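## Task

Find each drive blank marked with a green sticker and press it in until it bottoms out and latches, leaving all other blanks untouched. The rack is free-standing: it may tilt only a little at most (more fails), and it must finish in its original spot.

## Robot and tools

Robot: two yam_ultra arms, left_arm and right_arm, each with a parallel two-finger gripper and a wrist camera. A third camera, cam_low, sits on a stand bolted behind the arms. Images are 896x504 from cam_low, cam_left_wrist and cam_right_wrist.

Frame: all poses, velocities and offsets use the scene frame. Its origin lies at table-top height, halfway between the two nominal arm bases; +x points out over the table, +z up, and left_arm is on the +y side (this is not the image left). Actual bases: left_arm at (-0.015, +0.310, 0) m, right_arm at (+0.044, -0.266, 0) m, both turned very slightly about z. end_effector_position is the point between the finger pads, roughly 1 cm behind the tips; the fingers point along the gripper's +z and close along its y. Reported positions and orientations may be off by a few centimetres, more at long reach.

Command rows: every moving argument is a row of 14 numbers, each in [-1, 1]: dx, dy, dz, rx, ry, rz, opening for left_arm, then the same seven for right_arm. Both arms always appear, even if only one moves. dx..rz are offsets, not poses: they count from that arm's Hand target as it stood when the action or move began, along scene axes, with rotation about the Hand target's position. Scale: 1.0 = 0.6 m or 180 degrees; rx, ry, rz form a single rotation vector. A translation longer than 1.0 may be shortened along its direction. Opening is absolute: +1 fully open (0.094 m), -1 closed. Sending the current opening keeps the gripper unchanged; 0 is a real command (half open). Six zeros re-request the current Hand target, which also ends a push against something only if the target is pulled back past the gripper.

execute_actions(actions, cameras): actions is a list of actions; each action is up to 15 rows, one per 1/30 s step, and a short action repeats its final row. Every row in an action counts from the same start pose, but the next action starts fresh, so repeating an offset moves further. An empty list returns state plus images (and the scene number).

move(target, speed, blend, opening_speed, grip_force, blocking, cameras): straight-line paths toward one row, or up to 15 rows, all counted from the same starting Hand targets. speed in m/s (0.002 to 2.9, default 0.25), one value or one per target; rotation limited to twice that in rad/s. blend in metres rounds corners in a list; 0 stops at each. opening_speed is per second on the -1..+1 scale, at least 0.2. grip_force in newtons per pad, 10 to 50, persisting. Moves are capped at 10 s and do not avoid obstacles or the other arm; grippers lag and stray more when fast or the arm is outstretched. Avoid paths passing near an arm's own base. blocking=false returns after about 0.5 s while the move continues.

wait(seconds 0 to 10) lets time pass; stop brakes a running move; zoom_image(camera, region [x0, y0, x1, y1] pixels, at most 504 each way) enlarges part of the latest image; read_manual gives licence texts only; finished_scene(scene 1 to 3) ends the scene irreversibly, and the goal must hold without the robot. Scene 1 is practice.

Control facts: each step the commanded orientation is clipped to within 40 degrees of the measured one. Friction and weight can leave a gripper centimetres off its target at rest; that is not evidence of contact. A new action, even all zeros, asks again for the target; if still short, send the remaining distance as an offset. Faster contact hits harder, and aiming farther beyond the contact point presses harder.

Results: Hand target (your last commanded pose after clipping), end_effector_position and quat_wxyz, Joint positions (last entry is measured finger gap in metres), joint torques (include arm weight; joints 1 to 3 wrap at ±28 N m), Joint velocities (may be omitted when all within noise), grip_measured (same scale as opening, reads a bit wide when empty), grip_effort_nm (gripper motor effort, negative closing, never a pad force), Tool commands. A move adds a move: line with its ending (done, off_target, moving, held, fault) and limits (paced = pose clipped, held = steps withheld). done means at rest within 10 mm and 2 degrees; neither done nor off_target tells you about contact.

Hazards: hot motors from holding, stretching or pushing at unreachable poses give MOTOR HOT at 75 °C, a fold and idle arm at 90 °C, collapse at 100 °C. Avoid arm-to-arm contact (grippers, housings, wrist cameras; the clearance check does not cover these), strain on camera cables, hard hits on fixed or heavy objects, slams, very hard pushes and drops off the table. For this job, push blanks gently with the fingertips at low speed, watching that the unsecured rack neither tips nor slides, and check stickers with cameras and zoom before pressing.

Each tool is called after "Request:" by a JSON object that holds its "method" and its "body".

## Session

Request:
{"method": "execute_actions", "body": {"actions": []}}

Scene clock: 0.00 s.
left_arm: end_effector_position=(+0.2292, +0.1235, +0.2491) grip_measured=+1.000 grip_effort_nm=n/a end_effector_quat_wxyz=(+0.500, -0.005, +0.803, -0.324) | right_arm: end_effector_position=(+0.2957, -0.2018, +0.2805) grip_measured=+1.000 grip_effort_nm=n/a end_effector_quat_wxyz=(+0.551, +0.255, +0.776, +0.170)
Joint positions: left_arm=[-0.743 0.705 0.595 -0.191 -0.189 -0.64 0.094] | right_arm=[0.681 0.638 0.781 -0.574 0.645 0.888 0.094]
Joint velocities: within noise
Joint torques (N m): no reading
Heat: left arm: 23 °C; right arm: 25 °C.
Hand target: left_arm +0.2297, +0.1246, +0.2569; +0.509, -0.006, +0.797, -0.325 | right_arm +0.2944, -0.2046, +0.2817; +0.554, +0.255, +0.775, +0.165
Tool commands: left_gripper/opening=+1.0 right_gripper/opening=+1.0

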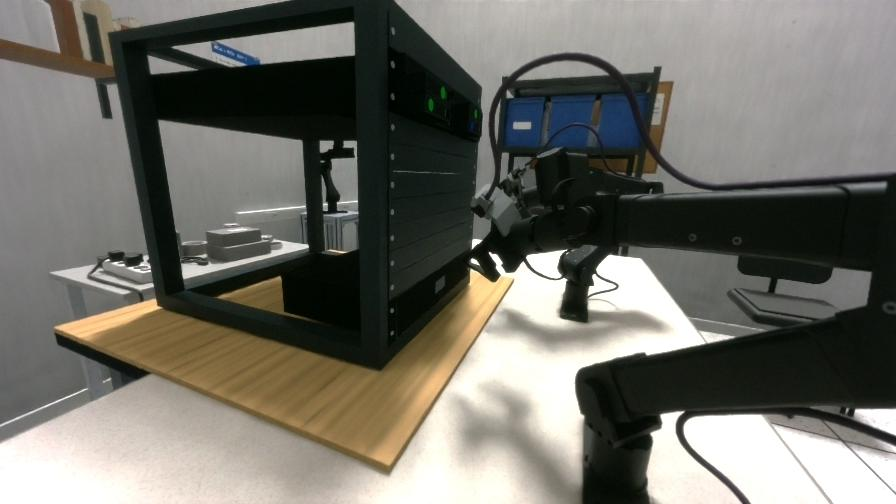

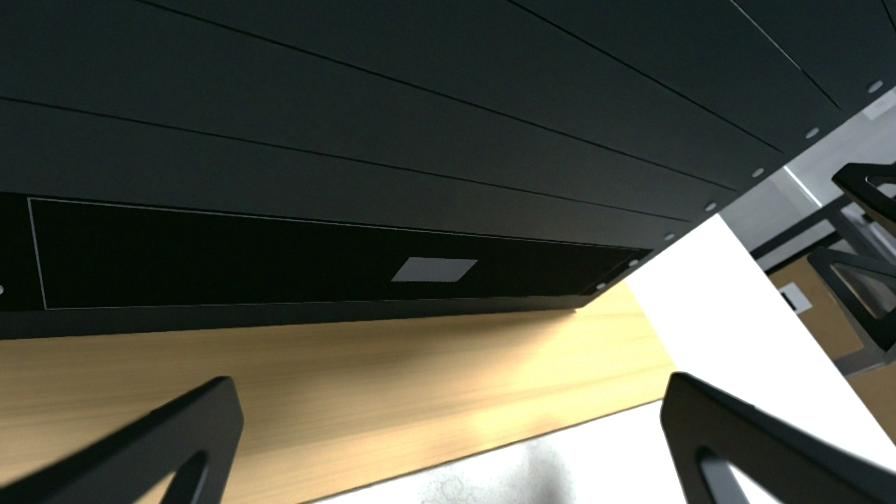

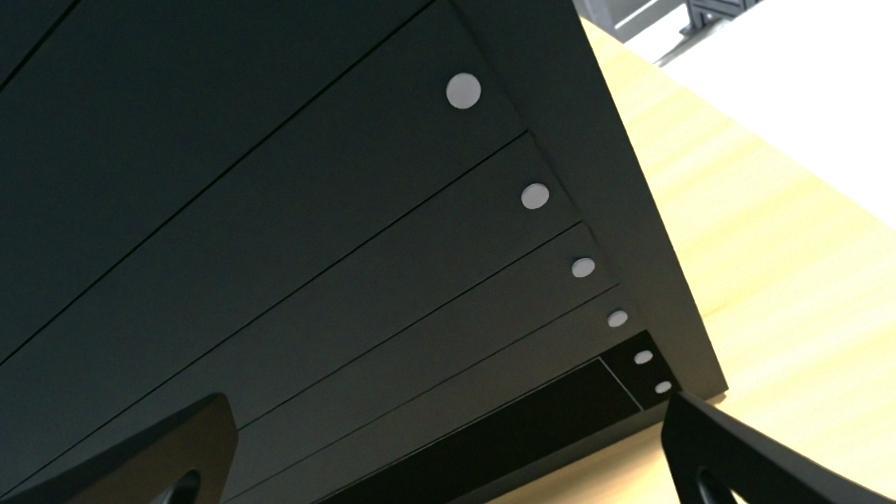

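Request:
{"method": "zoom_image", "body": {"camera": "cam_low", "region": [380, 30, 500, 160]}}

Request:
{"method": "zoom_image", "body": {"camera": "cam_low", "region": [100, 0, 520, 470]}}

Scaled by 3.877 from the camera's 896x504 image, which has a finer 1280x720 frame.

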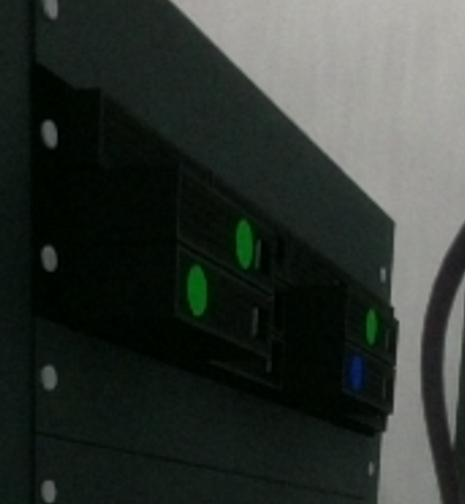

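Scaled by 1.072 from the camera's 896x504 image, which has a finer 1280x720 frame.

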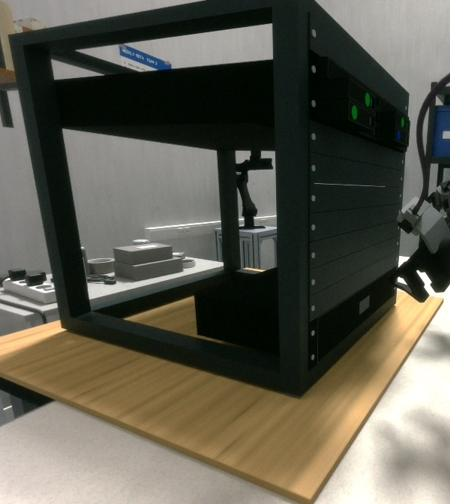

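Request:
{"method": "move", "body": {"target": [-0.05,0.009,0.372,0.153,-0.133,0.1475,-0.9,-0.157,0.091,0.33,-0.193,-0.1016,0.0413,-0.9], "cameras": ["all"]}}

Scene clock: 7.97 s.
left_arm: end_effector_position=(+0.2007, +0.1261, +0.4765) grip_measured=-0.898 grip_effort_nm=-0.10 end_effector_quat_wxyz=(+0.702, +0.018, +0.712, +0.007) | right_arm: end_effector_position=(+0.2020, -0.1419, +0.4784) grip_measured=-0.897 grip_effort_nm=-0.14 end_effector_quat_wxyz=(+0.701, -0.072, +0.706, +0.077)
Joint positions: left_arm=[-1.36 1.094 1.4 -0.379 -1.366 -0.035 0.005] | right_arm=[1.774 0.875 1.456 -0.964 1.555 0.391 0.005]
Joint torques (N m): left_arm=[-0.43 -2.48 4.67 1.74 -0.28 0.04] | right_arm=[0.92 -0.1 4.41 1.21 0.4 -0.1]
Heat: left arm: 23 °C; right arm: 26 °C.
Hand target: left_arm +0.1997, +0.1301, +0.4802; +0.707, +0.000, +0.707, +0.000 | right_arm +0.2002, -0.1501, +0.4797; +0.707, +0.000, +0.707, +0.000
Off the commanded pose: left_arm 0.005 m, 2 deg | right_arm 0.008 m, 12 deg.
joint sent to its limit (right arm) — joint 5 (wrist yaw), upper limit. The joint targets are off in orientation, not in position.
move: off_target (right_arm)
camera_calibration:
cam_left_wrist: T_world_to_cam=[[-0.0262395, -0.998548, -0.0470533, 0.152899], [-0.448802, 0.0538265, -0.892009, 0.542213], [0.893246, -0.00228831, -0.449562, 0.125039], [0, 0, 0, 1]] pos_world=[0.135667, 0.123778, 0.547066]
cam_right_wrist: T_world_to_cam=[[0.223863, -0.974216, -0.0280923, -0.170783], [-0.430141, -0.0728945, -0.899814, 0.54505], [0.874565, 0.213519, -0.435368, 0.152599], [0, 0, 0, 1]] pos_world=[0.139222, -0.159231, 0.552083]

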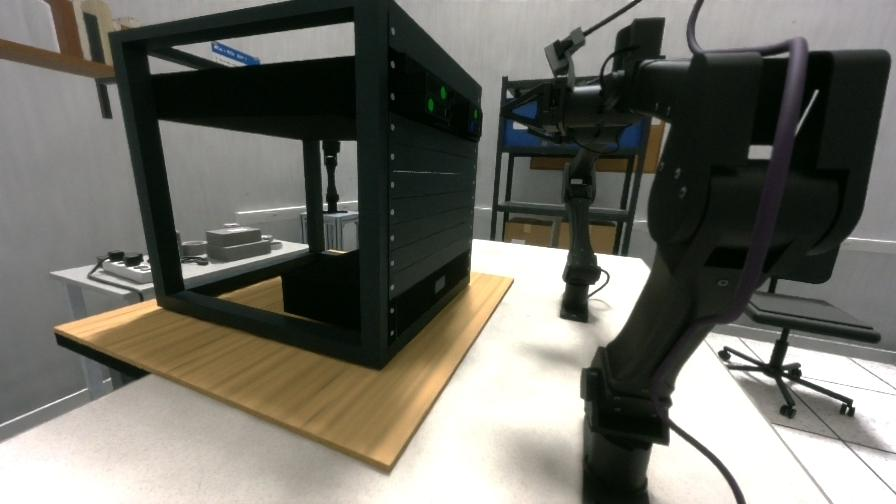

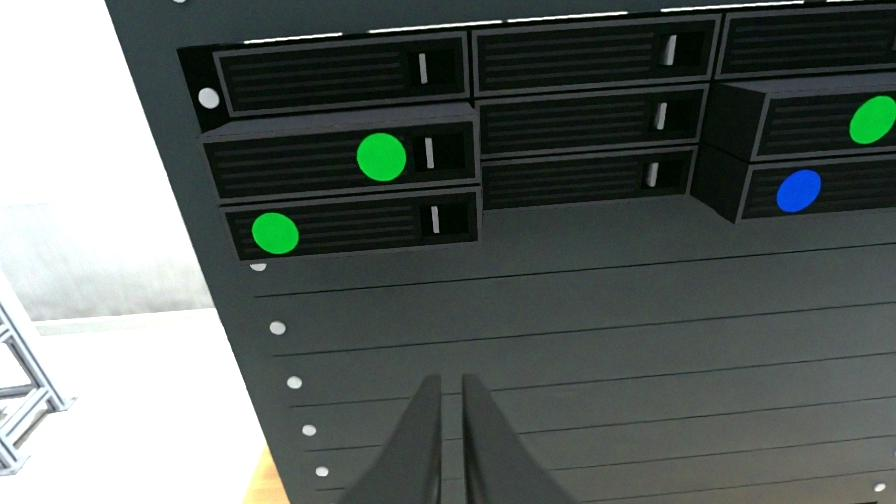

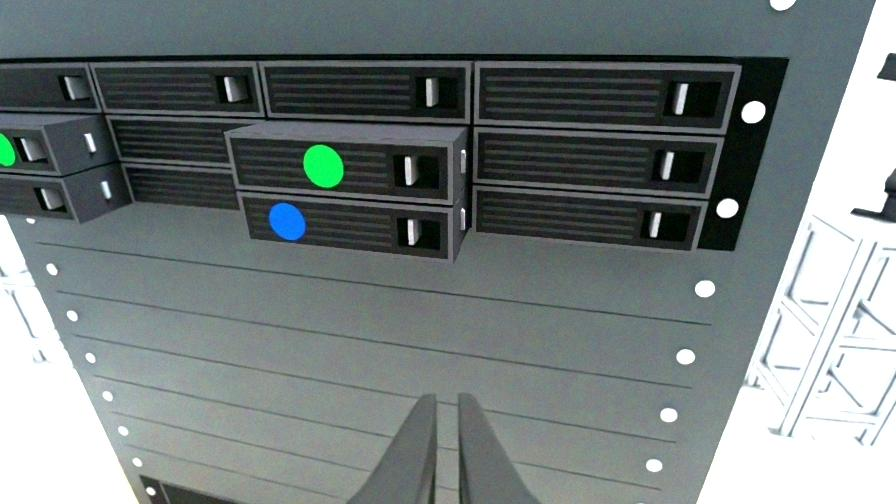

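Request:
{"method": "move", "body": {"target": [0.1255,0.058,0.0413,-0.497,0.0654,0.0654,-0.9,0.1247,0.137,0.0455,0.497,0.0654,-0.0654,-0.9], "cameras": ["all"]}}

Scene clock: 18.33 s.
left_arm: end_effector_position=(+0.2763, +0.1606, +0.5081) grip_measured=-0.898 grip_effort_nm=-0.10 end_effector_quat_wxyz=(-0.428, +0.560, -0.552, +0.446) | right_arm: end_effector_position=(+0.2739, -0.0634, +0.5102) grip_measured=-0.897 grip_effort_nm=-0.14 end_effector_quat_wxyz=(+0.429, +0.535, +0.558, +0.468)
Joint positions: left_arm=[-0.885 1.369 2.038 -1.04 -0.86 -1.885 0.005] | right_arm=[1.299 1.437 2.117 -1.213 1.177 2.092 0.005]
Joint torques (N m): left_arm=[0.61 -2.7 6.02 1.11 -0.15 -0.07] | right_arm=[-0.98 -3.33 5.61 1.04 0.23 0.06]
Heat: left arm: 24 °C; right arm: 27 °C.
Hand target: left_arm +0.2751, +0.1649, +0.5049; -0.430, +0.561, -0.561, +0.431 | right_arm +0.2750, -0.0678, +0.5070; +0.430, +0.561, +0.561, +0.431
Off the commanded pose: left_arm 0.005 m, 2 deg | right_arm 0.006 m, 5 deg.
joint sent to its limit (right arm) — joint 6 (wrist roll), upper limit. The joint targets are off in orientation, not in position.
move: off_target (right_arm)
camera_calibration:
cam_left_wrist: T_world_to_cam=[[0.22728, 0.0135979, 0.973734, -0.560499], [-0.43305, -0.894187, 0.113566, 0.23948], [0.872245, -0.447487, -0.197343, 0.0209854], [0, 0, 0, 1]] pos_world=[0.212793, 0.231152, 0.522722]
cam_right_wrist: T_world_to_cam=[[-0.181778, 0.0313498, -0.98284, 0.552351], [-0.473286, 0.873319, 0.115391, 0.164023], [0.86195, 0.48614, -0.143913, -0.0411152], [0, 0, 0, 1]] pos_world=[0.213474, -0.140573, 0.518028]

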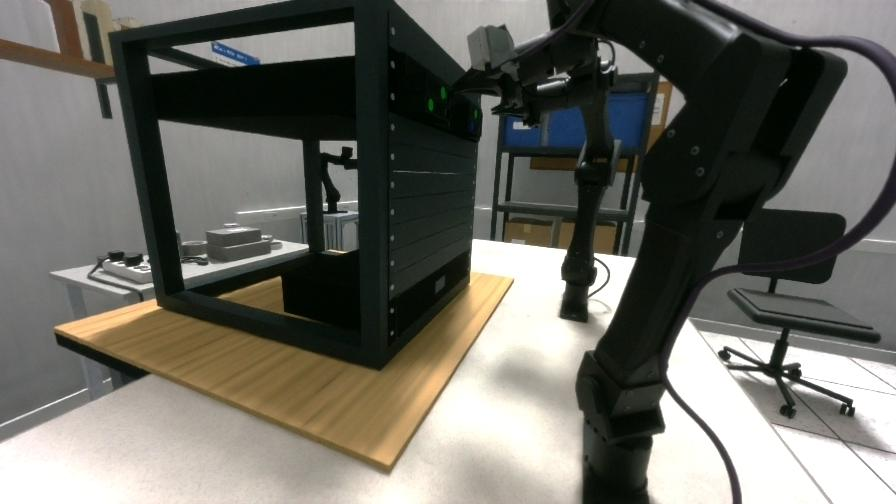

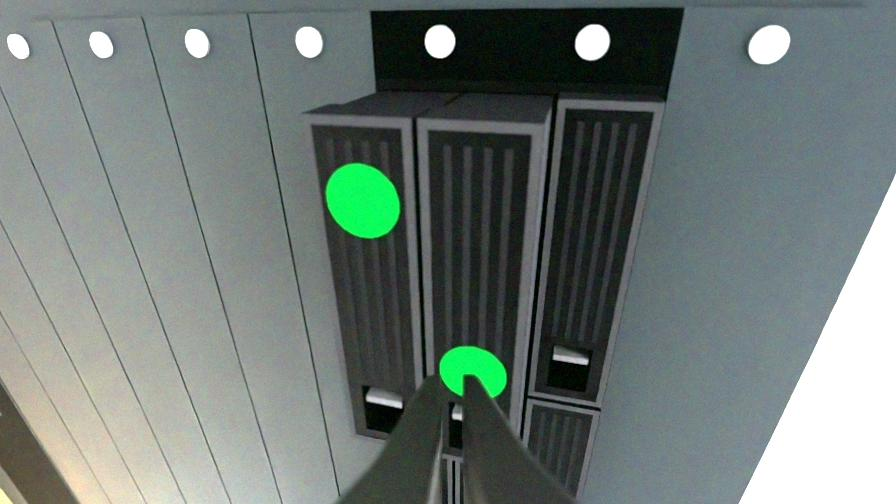

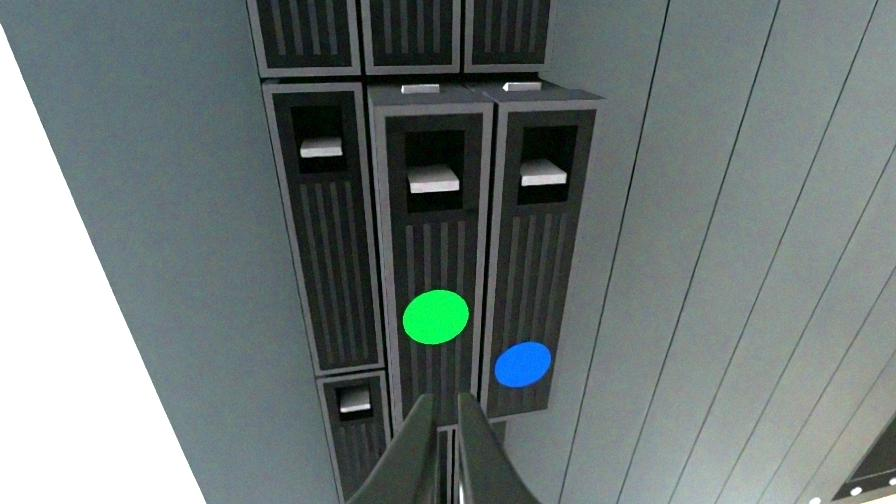

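Request:
{"method": "move", "body": {"target": [0.108,0,0.003,0,0,0,-0.9,0,0,0.003,0,0,0,-0.9], "speed": 0.05, "cameras": ["all"]}}

Scene clock: 21.53 s.
left_arm: end_effector_position=(+0.3314, +0.1700, +0.4964) grip_measured=-0.898 grip_effort_nm=-0.09 end_effector_quat_wxyz=(-0.426, +0.568, -0.569, +0.415) | right_arm: end_effector_position=(+0.2739, -0.0633, +0.5121) grip_measured=-0.897 grip_effort_nm=-0.14 end_effector_quat_wxyz=(+0.429, +0.535, +0.558, +0.468)
Joint positions: left_arm=[-0.667 1.488 2.124 -1.017 -0.666 -1.799 0.005] | right_arm=[1.299 1.446 2.136 -1.223 1.177 2.092 0.005]
Joint torques (N m): left_arm=[0.81 -3.07 6.15 2.17 0.02 0.14] | right_arm=[-0.96 -3.34 5.55 1.05 0.23 0.07]
Heat: left arm: 25 °C; right arm: 27 °C.
Hand target: left_arm +0.3398, +0.1648, +0.5067; -0.430, +0.561, -0.561, +0.431 | right_arm +0.2750, -0.0677, +0.5088; +0.430, +0.561, +0.561, +0.431
Off the commanded pose: left_arm 0.014 m, 2 deg | right_arm 0.006 m, 5 deg.
joint sent to its limit (right arm) — joint 6 (wrist roll), upper limit. The joint targets are off in orientation, not in position.
move: off_target (left_arm, right_arm)
camera_calibration:
cam_left_wrist: T_world_to_cam=[[0.283627, -0.0220105, 0.958682, -0.56686], [-0.413085, -0.905026, 0.101433, 0.27431], [0.865399, -0.424787, -0.265782, 0.00725192], [0, 0, 0, 1]] pos_world=[0.267815, 0.238862, 0.517542]
cam_right_wrist: T_world_to_cam=[[-0.181778, 0.0313498, -0.98284, 0.554233], [-0.473286, 0.873319, 0.115391, 0.163764], [0.86195, 0.48614, -0.143913, -0.0409766], [0, 0, 0, 1]] pos_world=[0.213574, -0.140473, 0.519928]

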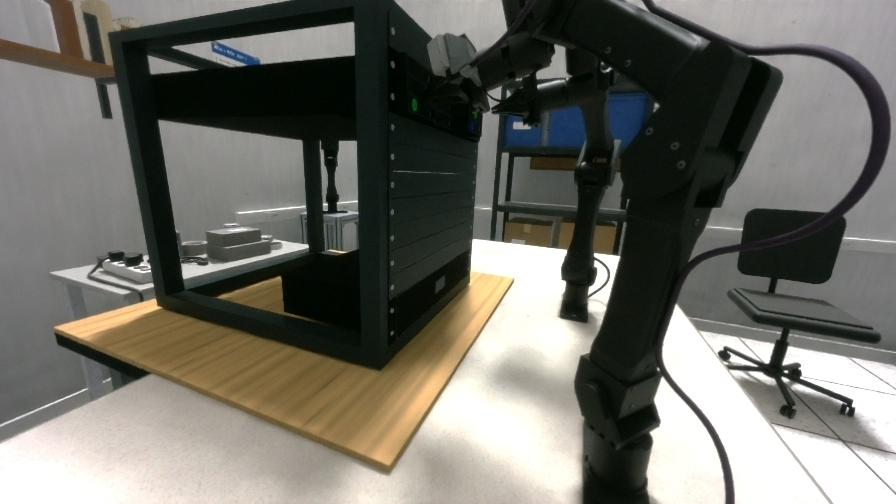

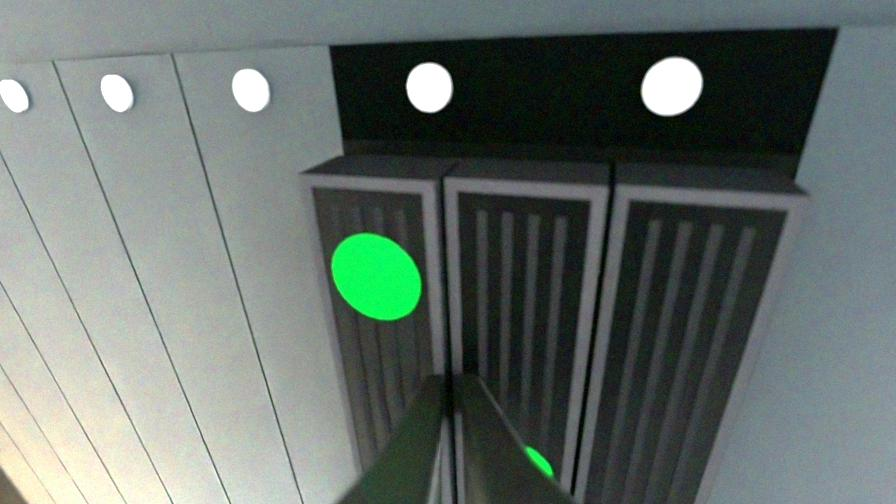

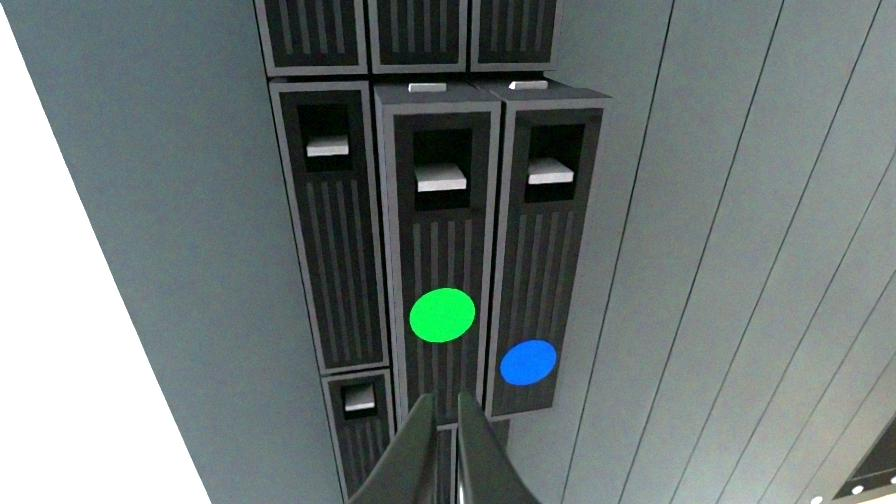

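Request:
{"method": "zoom_image", "body": {"camera": "cam_left_wrist", "region": [290, 120, 850, 504]}}

Request:
{"method": "zoom_image", "body": {"camera": "cam_low", "region": [380, 30, 520, 160]}}

Region (290, 120, 850, 504) is 560x384 pixels. A region can be at most 504 by 504 pixels.

Scaled by 3.600 from the camera's 896x504 image, which has a finer 1280x720 frame.

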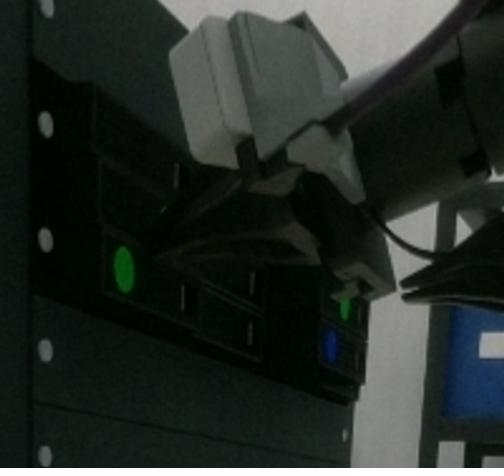

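Request:
{"method": "zoom_image", "body": {"camera": "cam_left_wrist", "region": [330, 30, 830, 504]}}

Scaled by 1.008 from the camera's 896x504 image, which has a finer 1280x720 frame.

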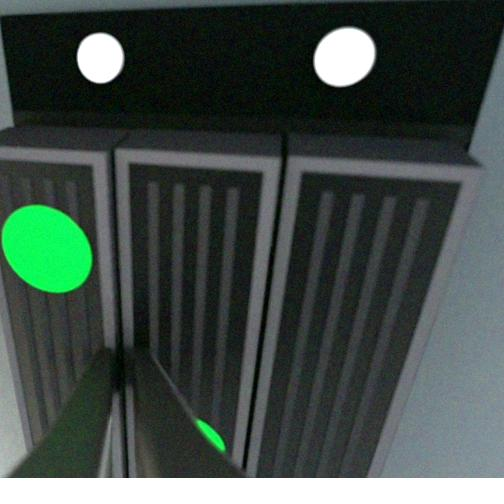

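Request:
{"method": "move", "body": {"target": [-0.1,0,-0.003,0,0,0,-0.9,0,0,0,0,0,0,-0.9], "speed": 0.15, "cameras": ["all"]}}

Request:
{"method": "zoom_image", "body": {"camera": "cam_left_wrist", "region": [250, 0, 750, 500]}}

Scene clock: 26.93 s.
left_arm: end_effector_position=(+0.2829, +0.1588, +0.5143) grip_measured=-0.898 grip_effort_nm=-0.09 end_effector_quat_wxyz=(-0.420, +0.559, -0.552, +0.456) | right_arm: end_effector_position=(+0.2739, -0.0633, +0.5121) grip_measured=-0.897 grip_effort_nm=-0.14 end_effector_quat_wxyz=(+0.429, +0.535, +0.558, +0.468)
Joint positions: left_arm=[-0.851 1.389 2.075 -1.03 -0.809 -1.871 0.005] | right_arm=[1.299 1.446 2.136 -1.223 1.177 2.092 0.005]
Joint torques (N m): left_arm=[-0.66 -3.71 3.38 1.13 -0.5 -0.08] | right_arm=[-0.98 -3.34 5.53 1.05 0.23 0.07]
Heat: left arm: 26 °C; right arm: 27 °C.
Hand target: left_arm +0.2799, +0.1648, +0.5049; -0.430, +0.561, -0.561, +0.431 | right_arm +0.2750, -0.0677, +0.5088; +0.430, +0.561, +0.561, +0.431
Off the commanded pose: left_arm 0.011 m, 3 deg | right_arm 0.006 m, 5 deg.
joint sent to its limit (right arm) — joint 6 (wrist roll), upper limit. The joint targets are off in orientation, not in position.
move: off_target (left_arm, right_arm)
camera_calibration:
cam_left_wrist: T_world_to_cam=[[0.223962, 0.0283177, 0.974186, -0.569558], [-0.448762, -0.88431, 0.128874, 0.235053], [0.865132, -0.466041, -0.185344, 0.0144163], [0, 0, 0, 1]] pos_world=[0.22057, 0.230707, 0.527235]
cam_right_wrist: T_world_to_cam=[[-0.181778, 0.0313498, -0.98284, 0.554233], [-0.473286, 0.873319, 0.115391, 0.163764], [0.86195, 0.48614, -0.143913, -0.0409766], [0, 0, 0, 1]] pos_world=[0.213574, -0.140473, 0.519928]

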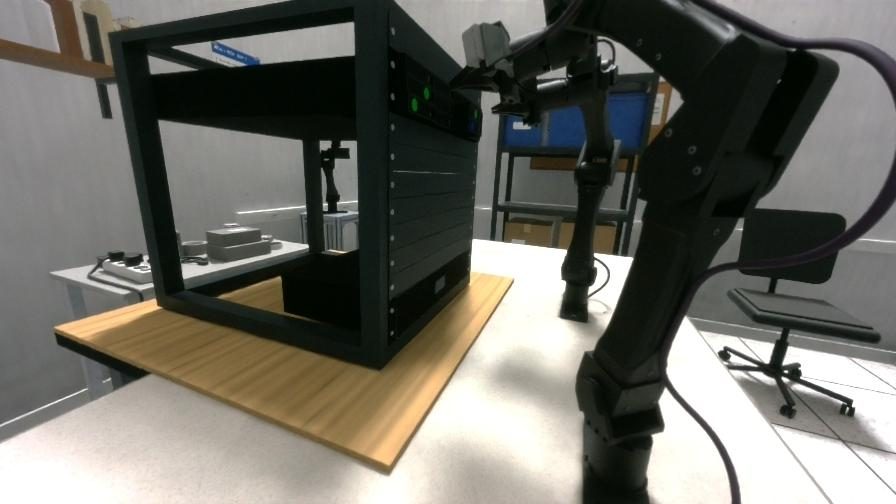

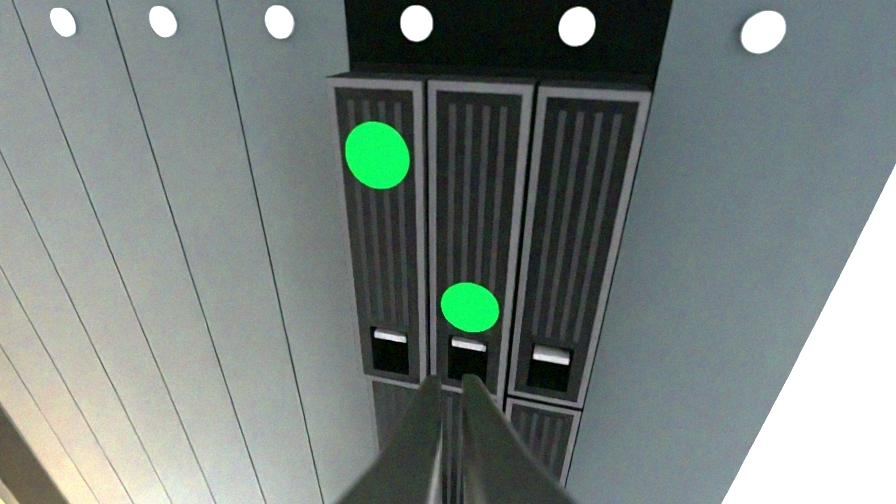

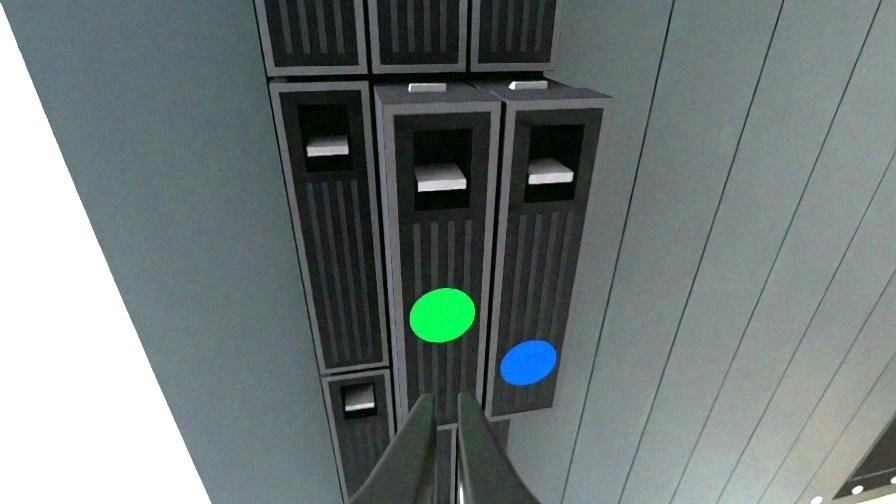

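Scaled by 1.008 from the camera's 896x504 image, which has a finer 1280x720 frame.

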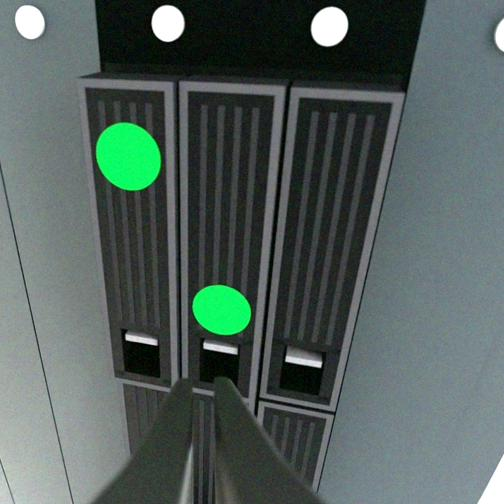

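Request:
{"method": "move", "body": {"target": [0.0683,0,0,0,0,0,-0.9,0,0,0,0,0,0,-0.9], "speed": 0.1, "cameras": ["cam_left_wrist"]}}

Scene clock: 29.27 s.
left_arm: end_effector_position=(+0.3192, +0.1637, +0.4893) grip_measured=-0.898 grip_effort_nm=-0.09 end_effector_quat_wxyz=(-0.424, +0.567, -0.574, +0.411) | right_arm: end_effector_position=(+0.2739, -0.0633, +0.5121) grip_measured=-0.897 grip_effort_nm=-0.14 end_effector_quat_wxyz=(+0.429, +0.535, +0.558, +0.468)
Joint positions: left_arm=[-0.72 1.457 2.075 -1.027 -0.708 -1.824 0.005] | right_arm=[1.299 1.446 2.136 -1.223 1.177 2.092 0.005]
Joint velocities: left_arm=[within noise] | right_arm=[-0.012 0.027 0.002 0.051 -0.154 -0.037 -0.001]
Joint torques (N m): left_arm=[0.62 -4.53 6.2 2.05 -0.13 0.16] | right_arm=[-0.99 -3.34 5.56 1.04 0.23 0.07]
Heat: left arm: 26 °C; right arm: 27 °C.
Hand target: left_arm +0.3208, +0.1648, +0.5049; -0.430, +0.561, -0.561, +0.431 | right_arm +0.2750, -0.0677, +0.5088; +0.430, +0.561, +0.561, +0.431
Off the commanded pose: left_arm 0.016 m, 3 deg | right_arm 0.006 m, 5 deg.
joint sent to its limit (right arm) — joint 6 (wrist roll), upper limit. The joint targets are off in orientation, not in position.
move: off_target (left_arm, right_arm)
camera_calibration:
cam_left_wrist: T_world_to_cam=[[0.29272, -0.0302189, 0.955721, -0.556819], [-0.418569, -0.9027, 0.0996577, 0.266652], [0.859718, -0.429207, -0.276887, 0.0211458], [0, 0, 0, 1]] pos_world=[0.256425, 0.232957, 0.511445]
Images, in order (width x height): cam_left_wrist 896x504.

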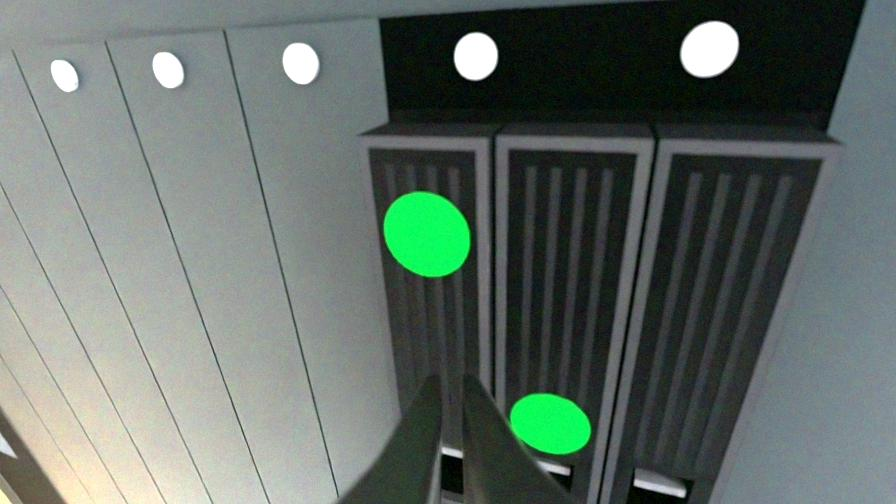

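Request:
{"method": "move", "body": {"target": [0.045,0,-0.003,0,0,0,-0.9,0,0,0,0,0,0,-0.9], "speed": 0.03, "cameras": ["cam_left_wrist"]}}

Scene clock: 31.23 s.
left_arm: end_effector_position=(+0.3360, +0.1691, +0.4909) grip_measured=-0.899 grip_effort_nm=-0.08 end_effector_quat_wxyz=(-0.422, +0.567, -0.574, +0.412) | right_arm: end_effector_position=(+0.2739, -0.0633, +0.5121) grip_measured=-0.897 grip_effort_nm=-0.14 end_effector_quat_wxyz=(+0.429, +0.535, +0.558, +0.468)
Joint positions: left_arm=[-0.651 1.489 2.105 -1.005 -0.642 -1.793 0.005] | right_arm=[1.299 1.446 2.136 -1.223 1.177 2.092 0.005]
Joint torques (N m): left_arm=[1.28 -2.89 6.11 2.35 -0.06 0.16] | right_arm=[-0.96 -3.36 5.55 1.04 0.23 0.07]
Heat: left arm: 26 °C; right arm: 27 °C.
Hand target: left_arm +0.3478, +0.1648, +0.5032; -0.430, +0.561, -0.561, +0.431 | right_arm +0.2750, -0.0677, +0.5088; +0.430, +0.561, +0.561, +0.431
Off the commanded pose: left_arm 0.018 m, 3 deg | right_arm 0.006 m, 5 deg.
joint sent to its limit (right arm) — joint 6 (wrist roll), upper limit. The joint targets are off in orientation, not in position.
move: off_target (left_arm, right_arm)
camera_calibration:
cam_left_wrist: T_world_to_cam=[[0.294335, -0.0275599, 0.955305, -0.563901], [-0.419661, -0.901785, 0.103284, 0.276769], [0.858634, -0.431304, -0.276993, 0.0102463], [0, 0, 0, 1]] pos_world=[0.273327, 0.238464, 0.51295]
Images, in order (width x height): cam_left_wrist 896x504.

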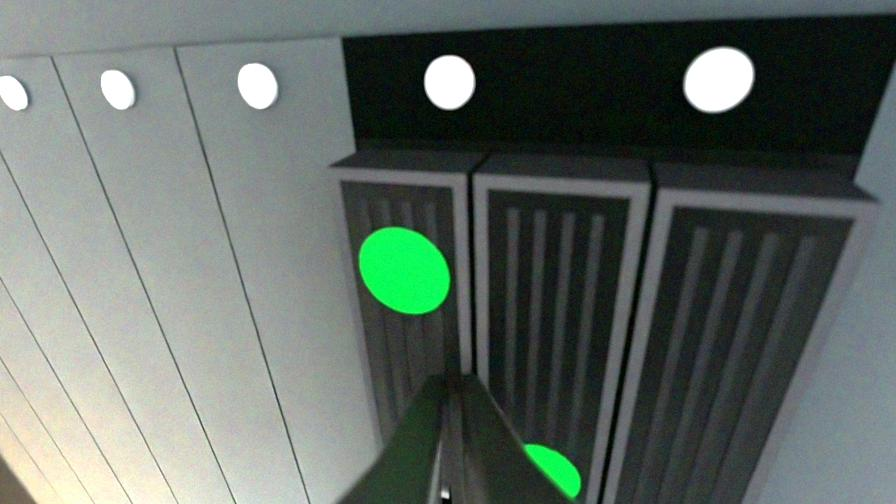

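Request:
{"method": "move", "body": {"target": [0.025,0,-0.008,0,0,0,-0.9,0,0,0,0,0,0,-0.9], "speed": 0.03, "cameras": ["cam_left_wrist","cam_low"]}}

Scene clock: 32.97 s.
left_arm: end_effector_position=(+0.3371, +0.1693, +0.4904) grip_measured=-0.899 grip_effort_nm=-0.06 end_effector_quat_wxyz=(-0.414, +0.562, -0.582, +0.416) | right_arm: end_effector_position=(+0.2739, -0.0633, +0.5121) grip_measured=-0.897 grip_effort_nm=-0.14 end_effector_quat_wxyz=(+0.429, +0.535, +0.558, +0.468)
Joint positions: left_arm=[-0.631 1.485 2.105 -1.005 -0.597 -1.779 0.005] | right_arm=[1.299 1.446 2.136 -1.223 1.177 2.092 0.005]
Joint torques (N m): left_arm=[3 -1.26 4.46 2.82 -0.16 0.16] | right_arm=[-0.99 -3.34 5.53 1.04 0.23 0.07]
Heat: left arm: 26 °C; right arm: 27 °C.
Hand target: left_arm +0.3629, +0.1649, +0.4984; -0.430, +0.561, -0.561, +0.431 | right_arm +0.2750, -0.0677, +0.5088; +0.430, +0.561, +0.561, +0.431
Off the commanded pose: left_arm 0.027 m, 3 deg | right_arm 0.006 m, 5 deg.
joint sent to its limit (right arm) — joint 6 (wrist roll), upper limit. The joint targets are off in orientation, not in position.
move: off_target (left_arm, right_arm)
camera_calibration:
cam_left_wrist: T_world_to_cam=[[0.300501, -0.0327357, 0.95322, -0.563972], [-0.441453, -0.890691, 0.108579, 0.280287], [0.84547, -0.453429, -0.282104, 0.0198621], [0, 0, 0, 1]] pos_world=[0.276415, 0.240193, 0.512759]
Images, in order (width x height): cam_low 896x504, cam_left_wrist 896x504.

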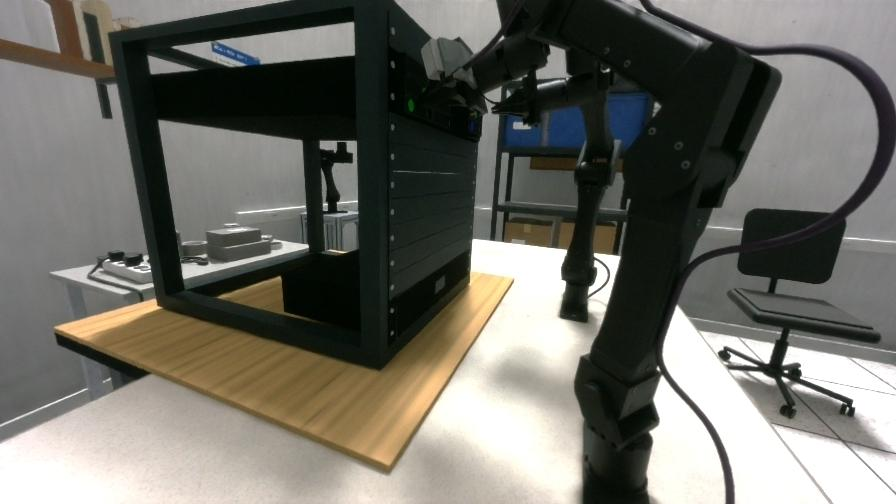

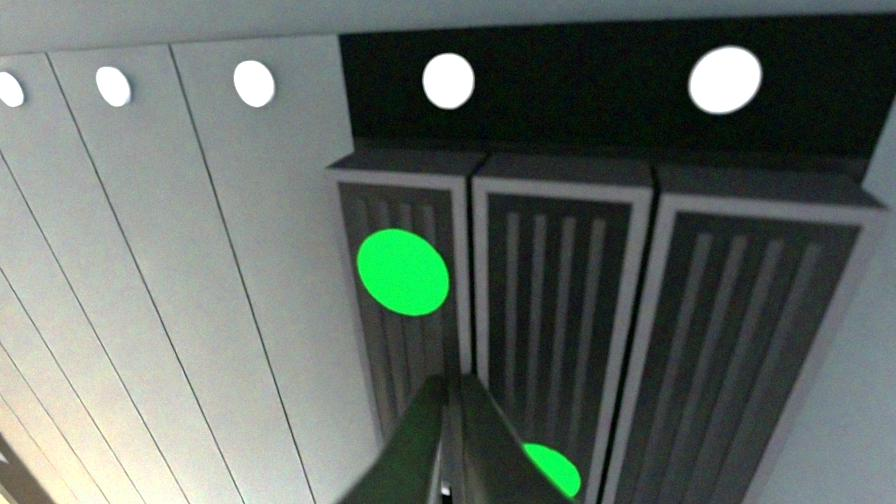

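Request:
{"method": "move", "body": {"target": [-0.08,0,0.02,0,0,0,-0.9,0,0,0,0,0,0,-0.9], "speed": 0.15, "cameras": ["cam_left_wrist","cam_low"]}}

Request:
{"method": "zoom_image", "body": {"camera": "cam_left_wrist", "region": [320, 240, 620, 460]}}

Request:
{"method": "zoom_image", "body": {"camera": "cam_left_wrist", "region": [320, 20, 700, 240]}}

Scene clock: 34.83 s.
left_arm: end_effector_position=(+0.3230, +0.1537, +0.4990) grip_measured=-0.899 grip_effort_nm=-0.06 end_effector_quat_wxyz=(-0.420, +0.557, -0.574, +0.428) | right_arm: end_effector_position=(+0.2739, -0.0633, +0.5121) grip_measured=-0.897 grip_effort_nm=-0.14 end_effector_quat_wxyz=(+0.429, +0.535, +0.558, +0.468)
Joint positions: left_arm=[-0.726 1.484 2.117 -1.005 -0.689 -1.808 0.005] | right_arm=[1.299 1.446 2.136 -1.223 1.177 2.092 0.005]
Joint torques (N m): left_arm=[-0.44 -6.12 6.26 1.46 -0.49 -0.09] | right_arm=[-0.98 -3.33 5.55 1.04 0.23 0.07]
Heat: left arm: 27 °C; right arm: 27 °C.
Hand target: left_arm +0.3148, +0.1649, +0.5105; -0.430, +0.561, -0.561, +0.431 | right_arm +0.2750, -0.0677, +0.5088; +0.430, +0.561, +0.561, +0.431
Off the commanded pose: left_arm 0.018 m, 2 deg | right_arm 0.006 m, 5 deg.
joint sent to its limit (right arm) — joint 6 (wrist roll), upper limit. The joint targets are off in orientation, not in position.
move: off_target (left_arm, right_arm)
camera_calibration:
cam_left_wrist: T_world_to_cam=[[0.270061, -0.0228348, 0.962572, -0.564751], [-0.445896, -0.889021, 0.104012, 0.262769], [0.853372, -0.457296, -0.250272, 0.00940995], [0, 0, 0, 1]] pos_world=[0.261655, 0.225014, 0.518638]
Images, in order (width x height): cam_low 896x504, cam_left_wrist 896x504.

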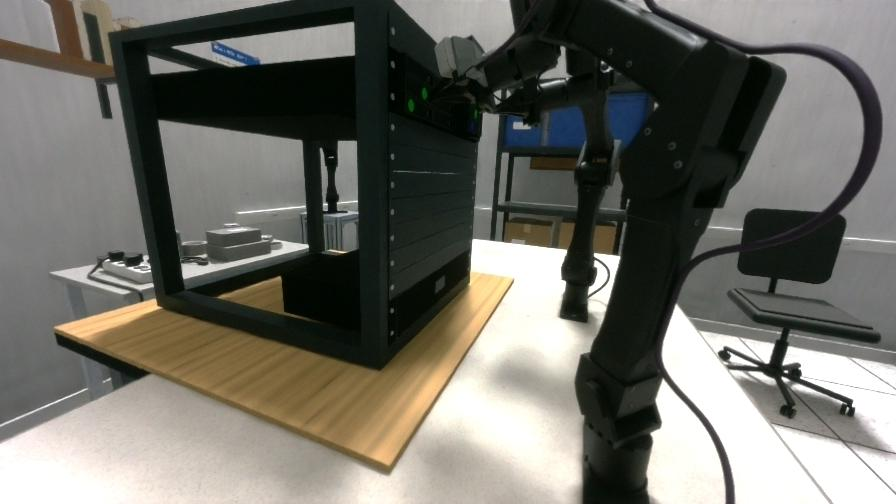

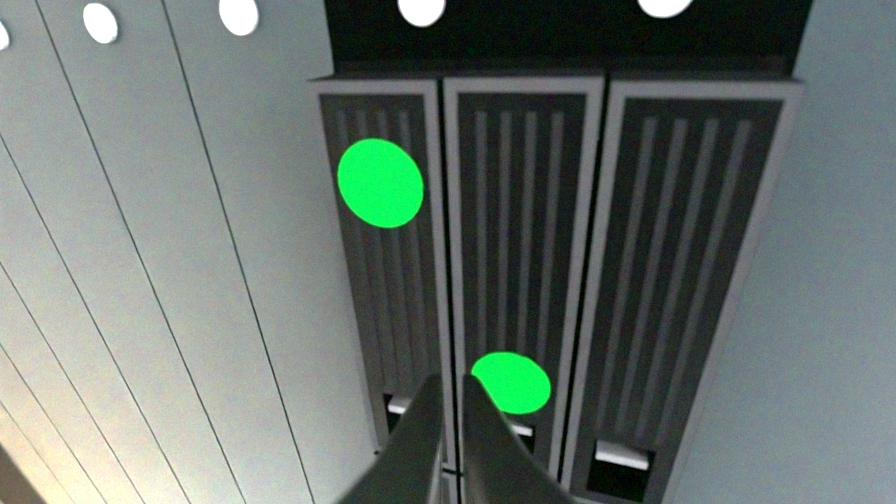

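Scaled by 1.680 from the camera's 896x504 image, which has a finer 1280x720 frame.

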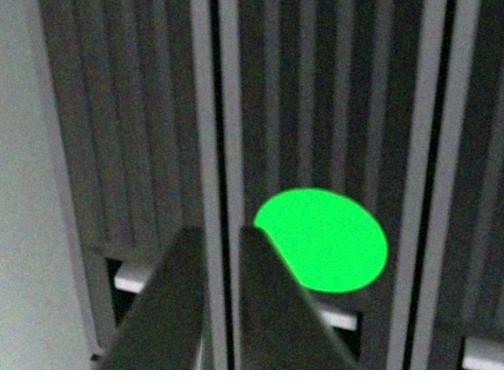

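Scaled by 1.326 from the camera's 896x504 image, which has a finer 1280x720 frame.

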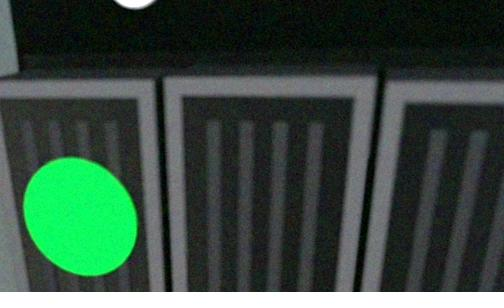

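Request:
{"method": "move", "body": {"target": [0.018,0.008,0.022,0,0,0,-0.9,0,0,0,0,0,0,-0.9], "speed": 0.05, "cameras": ["cam_left_wrist"]}}

Scene clock: 37.03 s.
left_arm: end_effector_position=(+0.3272, +0.1666, +0.5286) grip_measured=-0.899 grip_effort_nm=-0.07 end_effector_quat_wxyz=(-0.427, +0.564, -0.544, +0.451) | right_arm: end_effector_position=(+0.2739, -0.0633, +0.5121) grip_measured=-0.897 grip_effort_nm=-0.14 end_effector_quat_wxyz=(+0.429, +0.535, +0.558, +0.468)
Joint positions: left_arm=[-0.686 1.531 2.263 -1.031 -0.677 -1.807 0.005] | right_arm=[1.299 1.446 2.136 -1.223 1.177 2.092 0.005]
Joint torques (N m): left_arm=[0.47 -4.04 5.79 1.21 -0.09 0.14] | right_arm=[-1.01 -3.33 5.55 1.05 0.23 0.06]
Heat: left arm: 26 °C; right arm: 27 °C.
Hand target: left_arm +0.3257, +0.1697, +0.5235; -0.430, +0.561, -0.561, +0.431 | right_arm +0.2750, -0.0677, +0.5088; +0.430, +0.561, +0.561, +0.431
Off the commanded pose: left_arm 0.006 m, 3 deg | right_arm 0.006 m, 5 deg.
joint sent to its limit (right arm) — joint 6 (wrist roll), upper limit. The joint targets are off in orientation, not in position.
move: off_target (left_arm, right_arm)
camera_calibration:
cam_left_wrist: T_world_to_cam=[[0.220411, 0.0319941, 0.974882, -0.593497], [-0.426784, -0.89555, 0.125882, 0.256335], [0.877083, -0.44381, -0.183734, -0.0260803], [0, 0, 0, 1]] pos_world=[0.263088, 0.236975, 0.54153]
Images, in order (width x height): cam_left_wrist 896x504.

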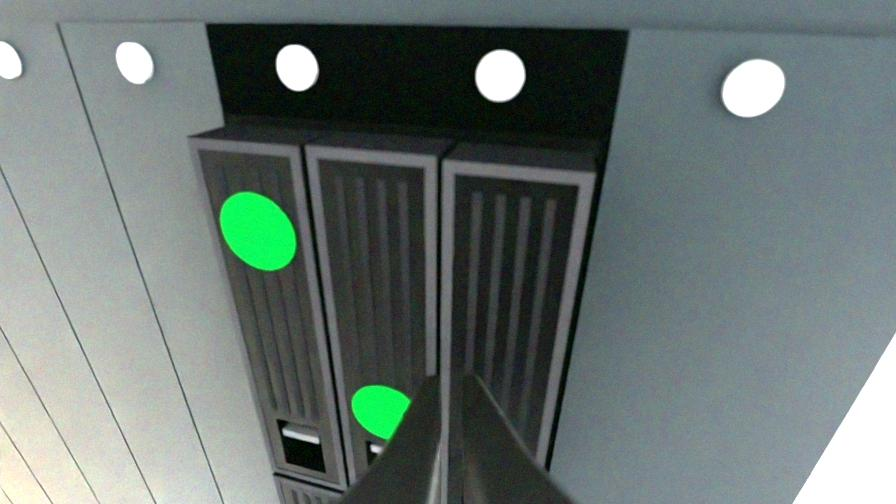

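Request:
{"method": "move", "body": {"target": [0,-0.003,-0.02,0,0,0,-0.9,0,0,0,0,0,0,-0.9], "speed": 0.05, "cameras": ["cam_left_wrist"]}}

Scene clock: 38.97 s.
left_arm: end_effector_position=(+0.3298, +0.1644, +0.5045) grip_measured=-0.899 grip_effort_nm=-0.06 end_effector_quat_wxyz=(-0.425, +0.566, -0.565, +0.423) | right_arm: end_effector_position=(+0.2739, -0.0633, +0.5121) grip_measured=-0.897 grip_effort_nm=-0.14 end_effector_quat_wxyz=(+0.429, +0.535, +0.558, +0.468)
Joint positions: left_arm=[-0.686 1.51 2.175 -1.033 -0.677 -1.807 0.005] | right_arm=[1.299 1.446 2.136 -1.223 1.177 2.092 0.005]
Joint torques (N m): left_arm=[-0.2 -6.53 3.63 1.84 -0.17 0.09] | right_arm=[-0.98 -3.34 5.53 1.04 0.23 0.07]
Heat: left arm: 26 °C; right arm: 27 °C.
Hand target: left_arm +0.3257, +0.1679, +0.5115; -0.430, +0.561, -0.561, +0.431 | right_arm +0.2750, -0.0677, +0.5088; +0.430, +0.561, +0.561, +0.431
Off the commanded pose: left_arm 0.009 m, 1 deg | right_arm 0.006 m, 5 deg.
joint sent to its limit (right arm) — joint 6 (wrist roll), upper limit. The joint targets are off in orientation, not in position.
move: off_target (right_arm)
camera_calibration:
cam_left_wrist: T_world_to_cam=[[0.27121, -0.0115478, 0.962451, -0.573744], [-0.420627, -0.900816, 0.107721, 0.266446], [0.865747, -0.434048, -0.249168, 0.00138048], [0, 0, 0, 1]] pos_world=[0.266484, 0.233992, 0.523842]
Images, in order (width x height): cam_left_wrist 896x504.

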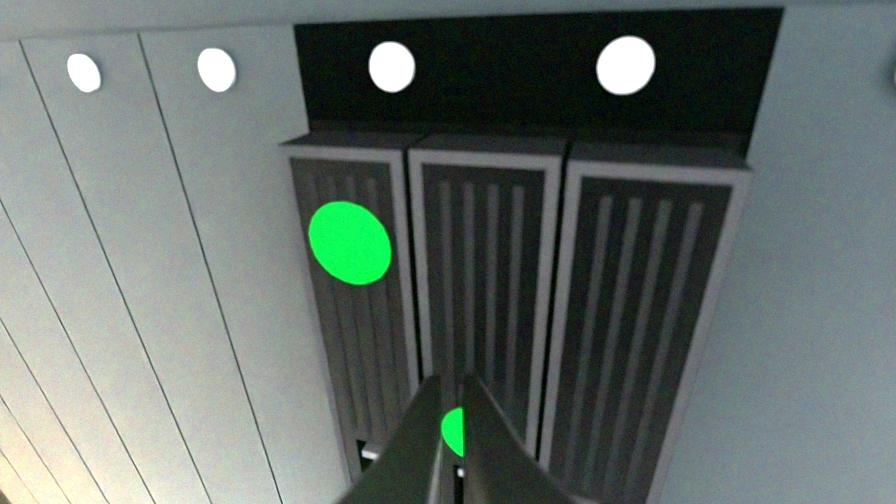

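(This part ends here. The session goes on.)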